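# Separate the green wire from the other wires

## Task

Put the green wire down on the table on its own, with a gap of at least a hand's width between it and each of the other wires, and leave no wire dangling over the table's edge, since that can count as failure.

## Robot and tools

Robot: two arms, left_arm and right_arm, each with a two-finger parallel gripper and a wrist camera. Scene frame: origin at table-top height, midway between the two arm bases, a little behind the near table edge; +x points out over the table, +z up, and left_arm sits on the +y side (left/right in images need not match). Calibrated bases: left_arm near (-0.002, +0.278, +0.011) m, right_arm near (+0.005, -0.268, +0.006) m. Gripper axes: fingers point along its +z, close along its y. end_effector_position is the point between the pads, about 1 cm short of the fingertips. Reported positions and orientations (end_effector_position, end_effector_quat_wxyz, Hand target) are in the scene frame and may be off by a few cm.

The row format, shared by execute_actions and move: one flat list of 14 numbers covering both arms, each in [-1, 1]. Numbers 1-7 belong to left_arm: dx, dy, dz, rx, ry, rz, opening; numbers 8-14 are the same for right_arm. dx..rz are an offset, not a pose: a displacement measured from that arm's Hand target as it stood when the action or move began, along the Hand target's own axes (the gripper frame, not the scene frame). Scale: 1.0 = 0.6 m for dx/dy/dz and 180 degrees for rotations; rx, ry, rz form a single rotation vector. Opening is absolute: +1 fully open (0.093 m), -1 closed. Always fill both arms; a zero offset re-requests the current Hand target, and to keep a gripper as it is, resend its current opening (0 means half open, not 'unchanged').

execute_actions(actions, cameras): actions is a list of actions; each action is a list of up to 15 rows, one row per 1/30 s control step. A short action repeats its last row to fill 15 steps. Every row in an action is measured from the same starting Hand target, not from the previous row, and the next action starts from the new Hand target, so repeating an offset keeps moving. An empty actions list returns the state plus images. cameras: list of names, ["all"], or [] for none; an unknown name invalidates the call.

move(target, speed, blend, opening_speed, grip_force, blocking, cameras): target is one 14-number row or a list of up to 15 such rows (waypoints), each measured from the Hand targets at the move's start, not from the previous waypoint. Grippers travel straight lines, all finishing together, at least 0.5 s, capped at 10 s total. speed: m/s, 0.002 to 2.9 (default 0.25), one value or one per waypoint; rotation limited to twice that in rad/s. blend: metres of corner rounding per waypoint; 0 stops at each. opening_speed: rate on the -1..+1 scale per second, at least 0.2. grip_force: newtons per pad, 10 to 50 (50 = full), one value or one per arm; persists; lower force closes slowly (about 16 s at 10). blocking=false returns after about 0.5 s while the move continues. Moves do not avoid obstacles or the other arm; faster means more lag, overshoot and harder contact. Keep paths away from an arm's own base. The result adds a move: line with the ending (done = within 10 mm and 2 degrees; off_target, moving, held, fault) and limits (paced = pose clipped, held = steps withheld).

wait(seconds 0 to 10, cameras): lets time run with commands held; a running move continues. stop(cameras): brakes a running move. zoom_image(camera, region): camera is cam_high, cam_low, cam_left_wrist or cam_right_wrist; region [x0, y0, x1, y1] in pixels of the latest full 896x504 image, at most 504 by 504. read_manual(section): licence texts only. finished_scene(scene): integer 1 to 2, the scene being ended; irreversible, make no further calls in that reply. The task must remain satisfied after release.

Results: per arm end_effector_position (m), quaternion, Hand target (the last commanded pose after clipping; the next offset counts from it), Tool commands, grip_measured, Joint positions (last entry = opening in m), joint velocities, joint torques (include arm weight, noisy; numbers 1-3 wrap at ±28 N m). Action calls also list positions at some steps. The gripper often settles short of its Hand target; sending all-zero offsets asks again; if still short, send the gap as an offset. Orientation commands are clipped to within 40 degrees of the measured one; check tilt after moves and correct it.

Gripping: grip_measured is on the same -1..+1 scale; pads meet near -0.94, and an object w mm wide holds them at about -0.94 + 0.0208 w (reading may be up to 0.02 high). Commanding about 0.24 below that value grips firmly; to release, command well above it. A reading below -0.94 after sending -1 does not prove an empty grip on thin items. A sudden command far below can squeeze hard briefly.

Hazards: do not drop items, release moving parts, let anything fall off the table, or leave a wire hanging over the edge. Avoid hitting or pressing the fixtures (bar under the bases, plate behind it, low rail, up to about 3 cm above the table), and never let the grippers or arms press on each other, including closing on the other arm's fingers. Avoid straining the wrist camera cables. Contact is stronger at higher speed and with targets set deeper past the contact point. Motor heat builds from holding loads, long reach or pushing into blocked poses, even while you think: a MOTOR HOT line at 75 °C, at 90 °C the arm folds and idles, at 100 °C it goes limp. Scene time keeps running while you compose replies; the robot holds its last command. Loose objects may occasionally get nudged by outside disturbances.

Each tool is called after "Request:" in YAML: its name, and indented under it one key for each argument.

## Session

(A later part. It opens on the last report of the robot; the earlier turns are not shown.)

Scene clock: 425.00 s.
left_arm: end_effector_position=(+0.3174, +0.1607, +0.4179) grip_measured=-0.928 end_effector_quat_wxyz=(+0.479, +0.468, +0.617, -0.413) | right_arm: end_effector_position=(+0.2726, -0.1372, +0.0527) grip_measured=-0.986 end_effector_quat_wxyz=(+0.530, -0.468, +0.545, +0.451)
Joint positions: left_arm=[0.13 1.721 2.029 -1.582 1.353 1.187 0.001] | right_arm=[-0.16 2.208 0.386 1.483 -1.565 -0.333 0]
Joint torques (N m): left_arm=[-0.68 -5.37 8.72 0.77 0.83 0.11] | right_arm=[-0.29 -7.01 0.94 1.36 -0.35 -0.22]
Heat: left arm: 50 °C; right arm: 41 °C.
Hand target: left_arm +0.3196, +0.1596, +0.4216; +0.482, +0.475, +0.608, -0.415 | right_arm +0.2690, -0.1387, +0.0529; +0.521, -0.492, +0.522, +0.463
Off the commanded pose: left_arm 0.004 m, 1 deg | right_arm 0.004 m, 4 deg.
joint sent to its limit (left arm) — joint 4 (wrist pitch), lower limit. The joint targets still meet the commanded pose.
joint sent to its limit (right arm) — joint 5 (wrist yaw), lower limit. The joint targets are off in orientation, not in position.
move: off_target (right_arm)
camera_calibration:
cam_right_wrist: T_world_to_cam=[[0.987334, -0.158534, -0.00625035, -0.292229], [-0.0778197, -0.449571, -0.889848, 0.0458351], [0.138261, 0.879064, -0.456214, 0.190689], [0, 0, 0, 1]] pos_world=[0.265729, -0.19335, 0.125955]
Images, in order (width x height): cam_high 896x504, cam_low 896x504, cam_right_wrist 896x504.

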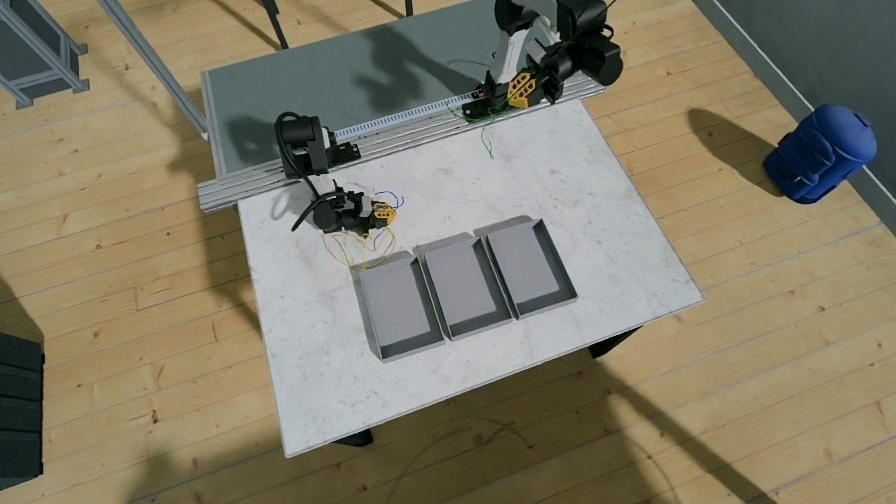

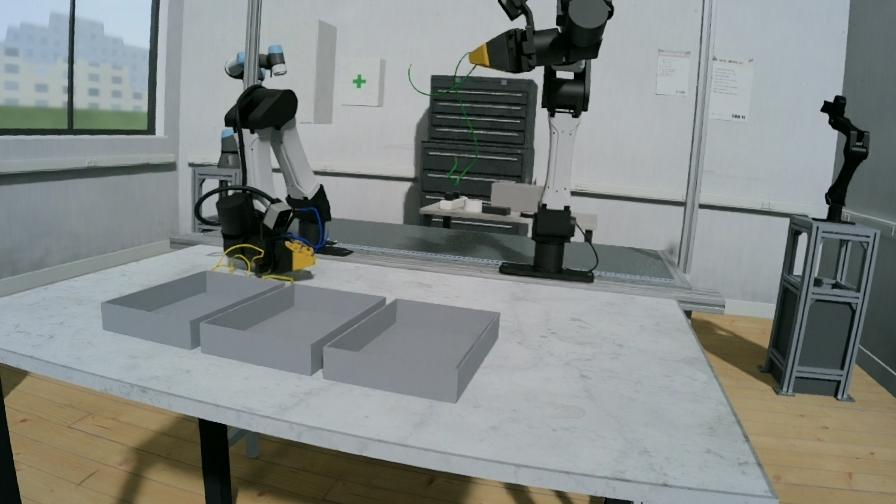

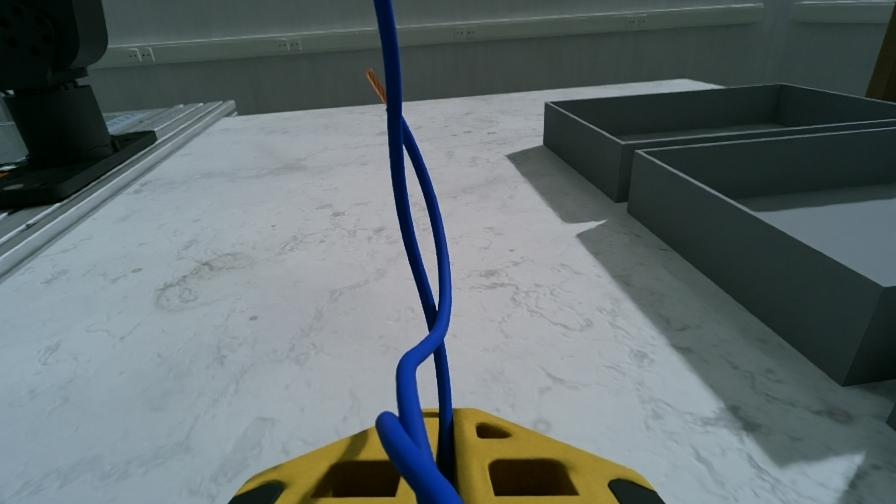

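Request:
move:
  target:
    - [0.4,0.07,-0.03,-0.15,0,0,-0.934775,0.01,0,0,0,0,0,-1]
    - [0.633,0.115,-0.048,-0.2,0,0,-0.934775,0.01,0,0,0,0,0,-1]
    - [0.633,0.115,-0.048,-0.2,0,0,0.4,0.01,0,0,0,0,0,0.5]
    - [0.5,0.115,-0.048,-0.2,0,0,0.4,-0.15,0,0,0,0,0,0.5]
  speed: [0.2,0.2,0.1,0.12]
  blend: [0.03,0,0,0]
  opening_speed: 1.5
  cameras: ["cam_low","cam_high"]

Request:
zoom_image:
  camera: "cam_high"
  region: [300, 80, 640, 300]

Scene clock: 449.03 s.
left_arm: end_effector_position=(+0.3493, +0.2533, +0.1180) grip_measured=+0.398 end_effector_quat_wxyz=(+0.595, +0.293, +0.715, -0.221) | right_arm: end_effector_position=(+0.2699, -0.1341, +0.1397) grip_measured=+0.499 end_effector_quat_wxyz=(+0.533, -0.471, +0.541, +0.448)
Joint positions: left_arm=[0.343 1.647 0.431 0.77 1.06 0.419 0.064] | right_arm=[-0.16 1.766 0.35 1.363 -1.567 -0.059 0.069]
Joint torques (N m): left_arm=[-0.62 -7.13 7.98 1.81 0.2 0.01] | right_arm=[-0.39 -7.5 3.56 1.21 -0.18 0]
Heat: left arm: 50 °C; right arm: 39 °C.
Hand target: left_arm +0.3563, +0.2548, +0.1298; +0.605, +0.303, +0.707, -0.207 | right_arm +0.2667, -0.1359, +0.1427; +0.520, -0.492, +0.522, +0.463
Off the commanded pose: left_arm 0.014 m, 2 deg | right_arm 0.005 m, 4 deg.
joint sent to its limit (right arm) — joint 5 (wrist yaw), lower limit. The joint targets are off in orientation, not in position.
move: off_target (left_arm, right_arm); target 3's new opening was sent with right_arm's hand 0.003 m and 4 deg from that target
Images, in order (width x height): cam_high 896x504, cam_low 896x504.

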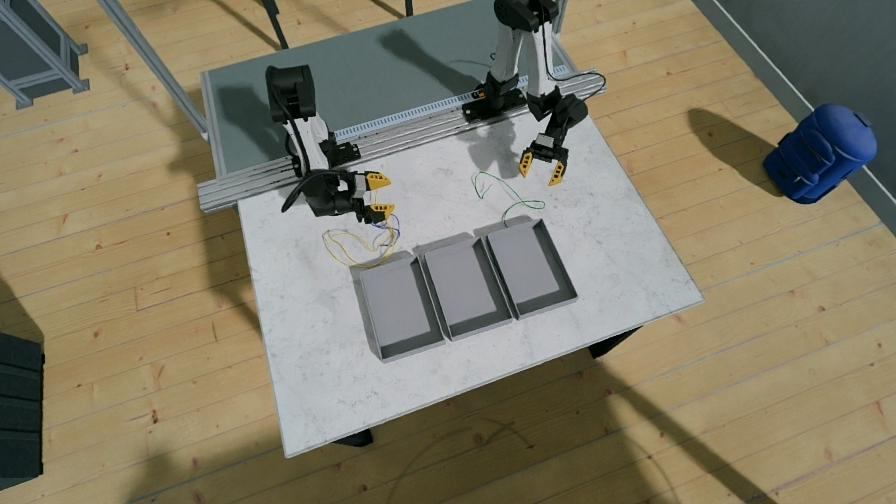

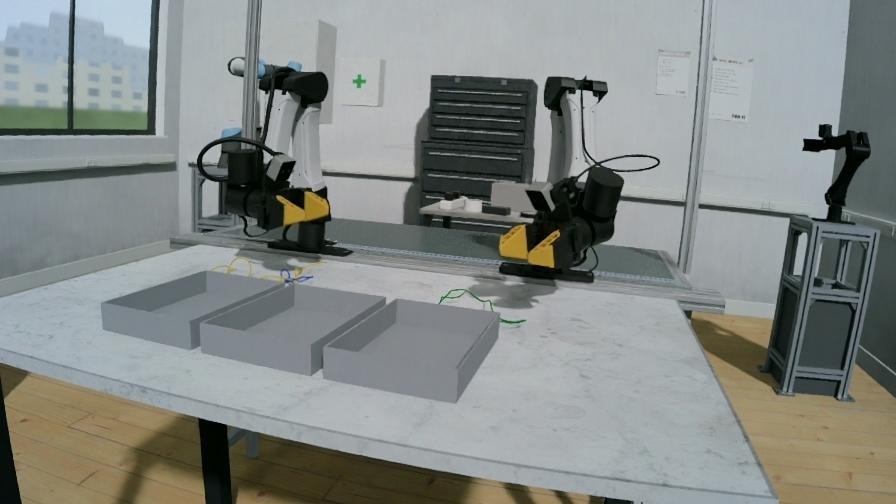

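Scaled by 1.482 from the camera's 896x504 image, which has a finer 1280x720 frame.

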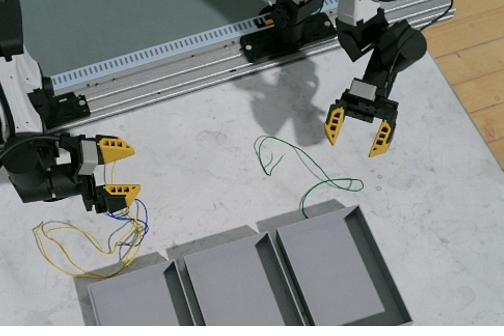

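Request:
finished_scene:
  scene: 1

The scene is finished: the task was done.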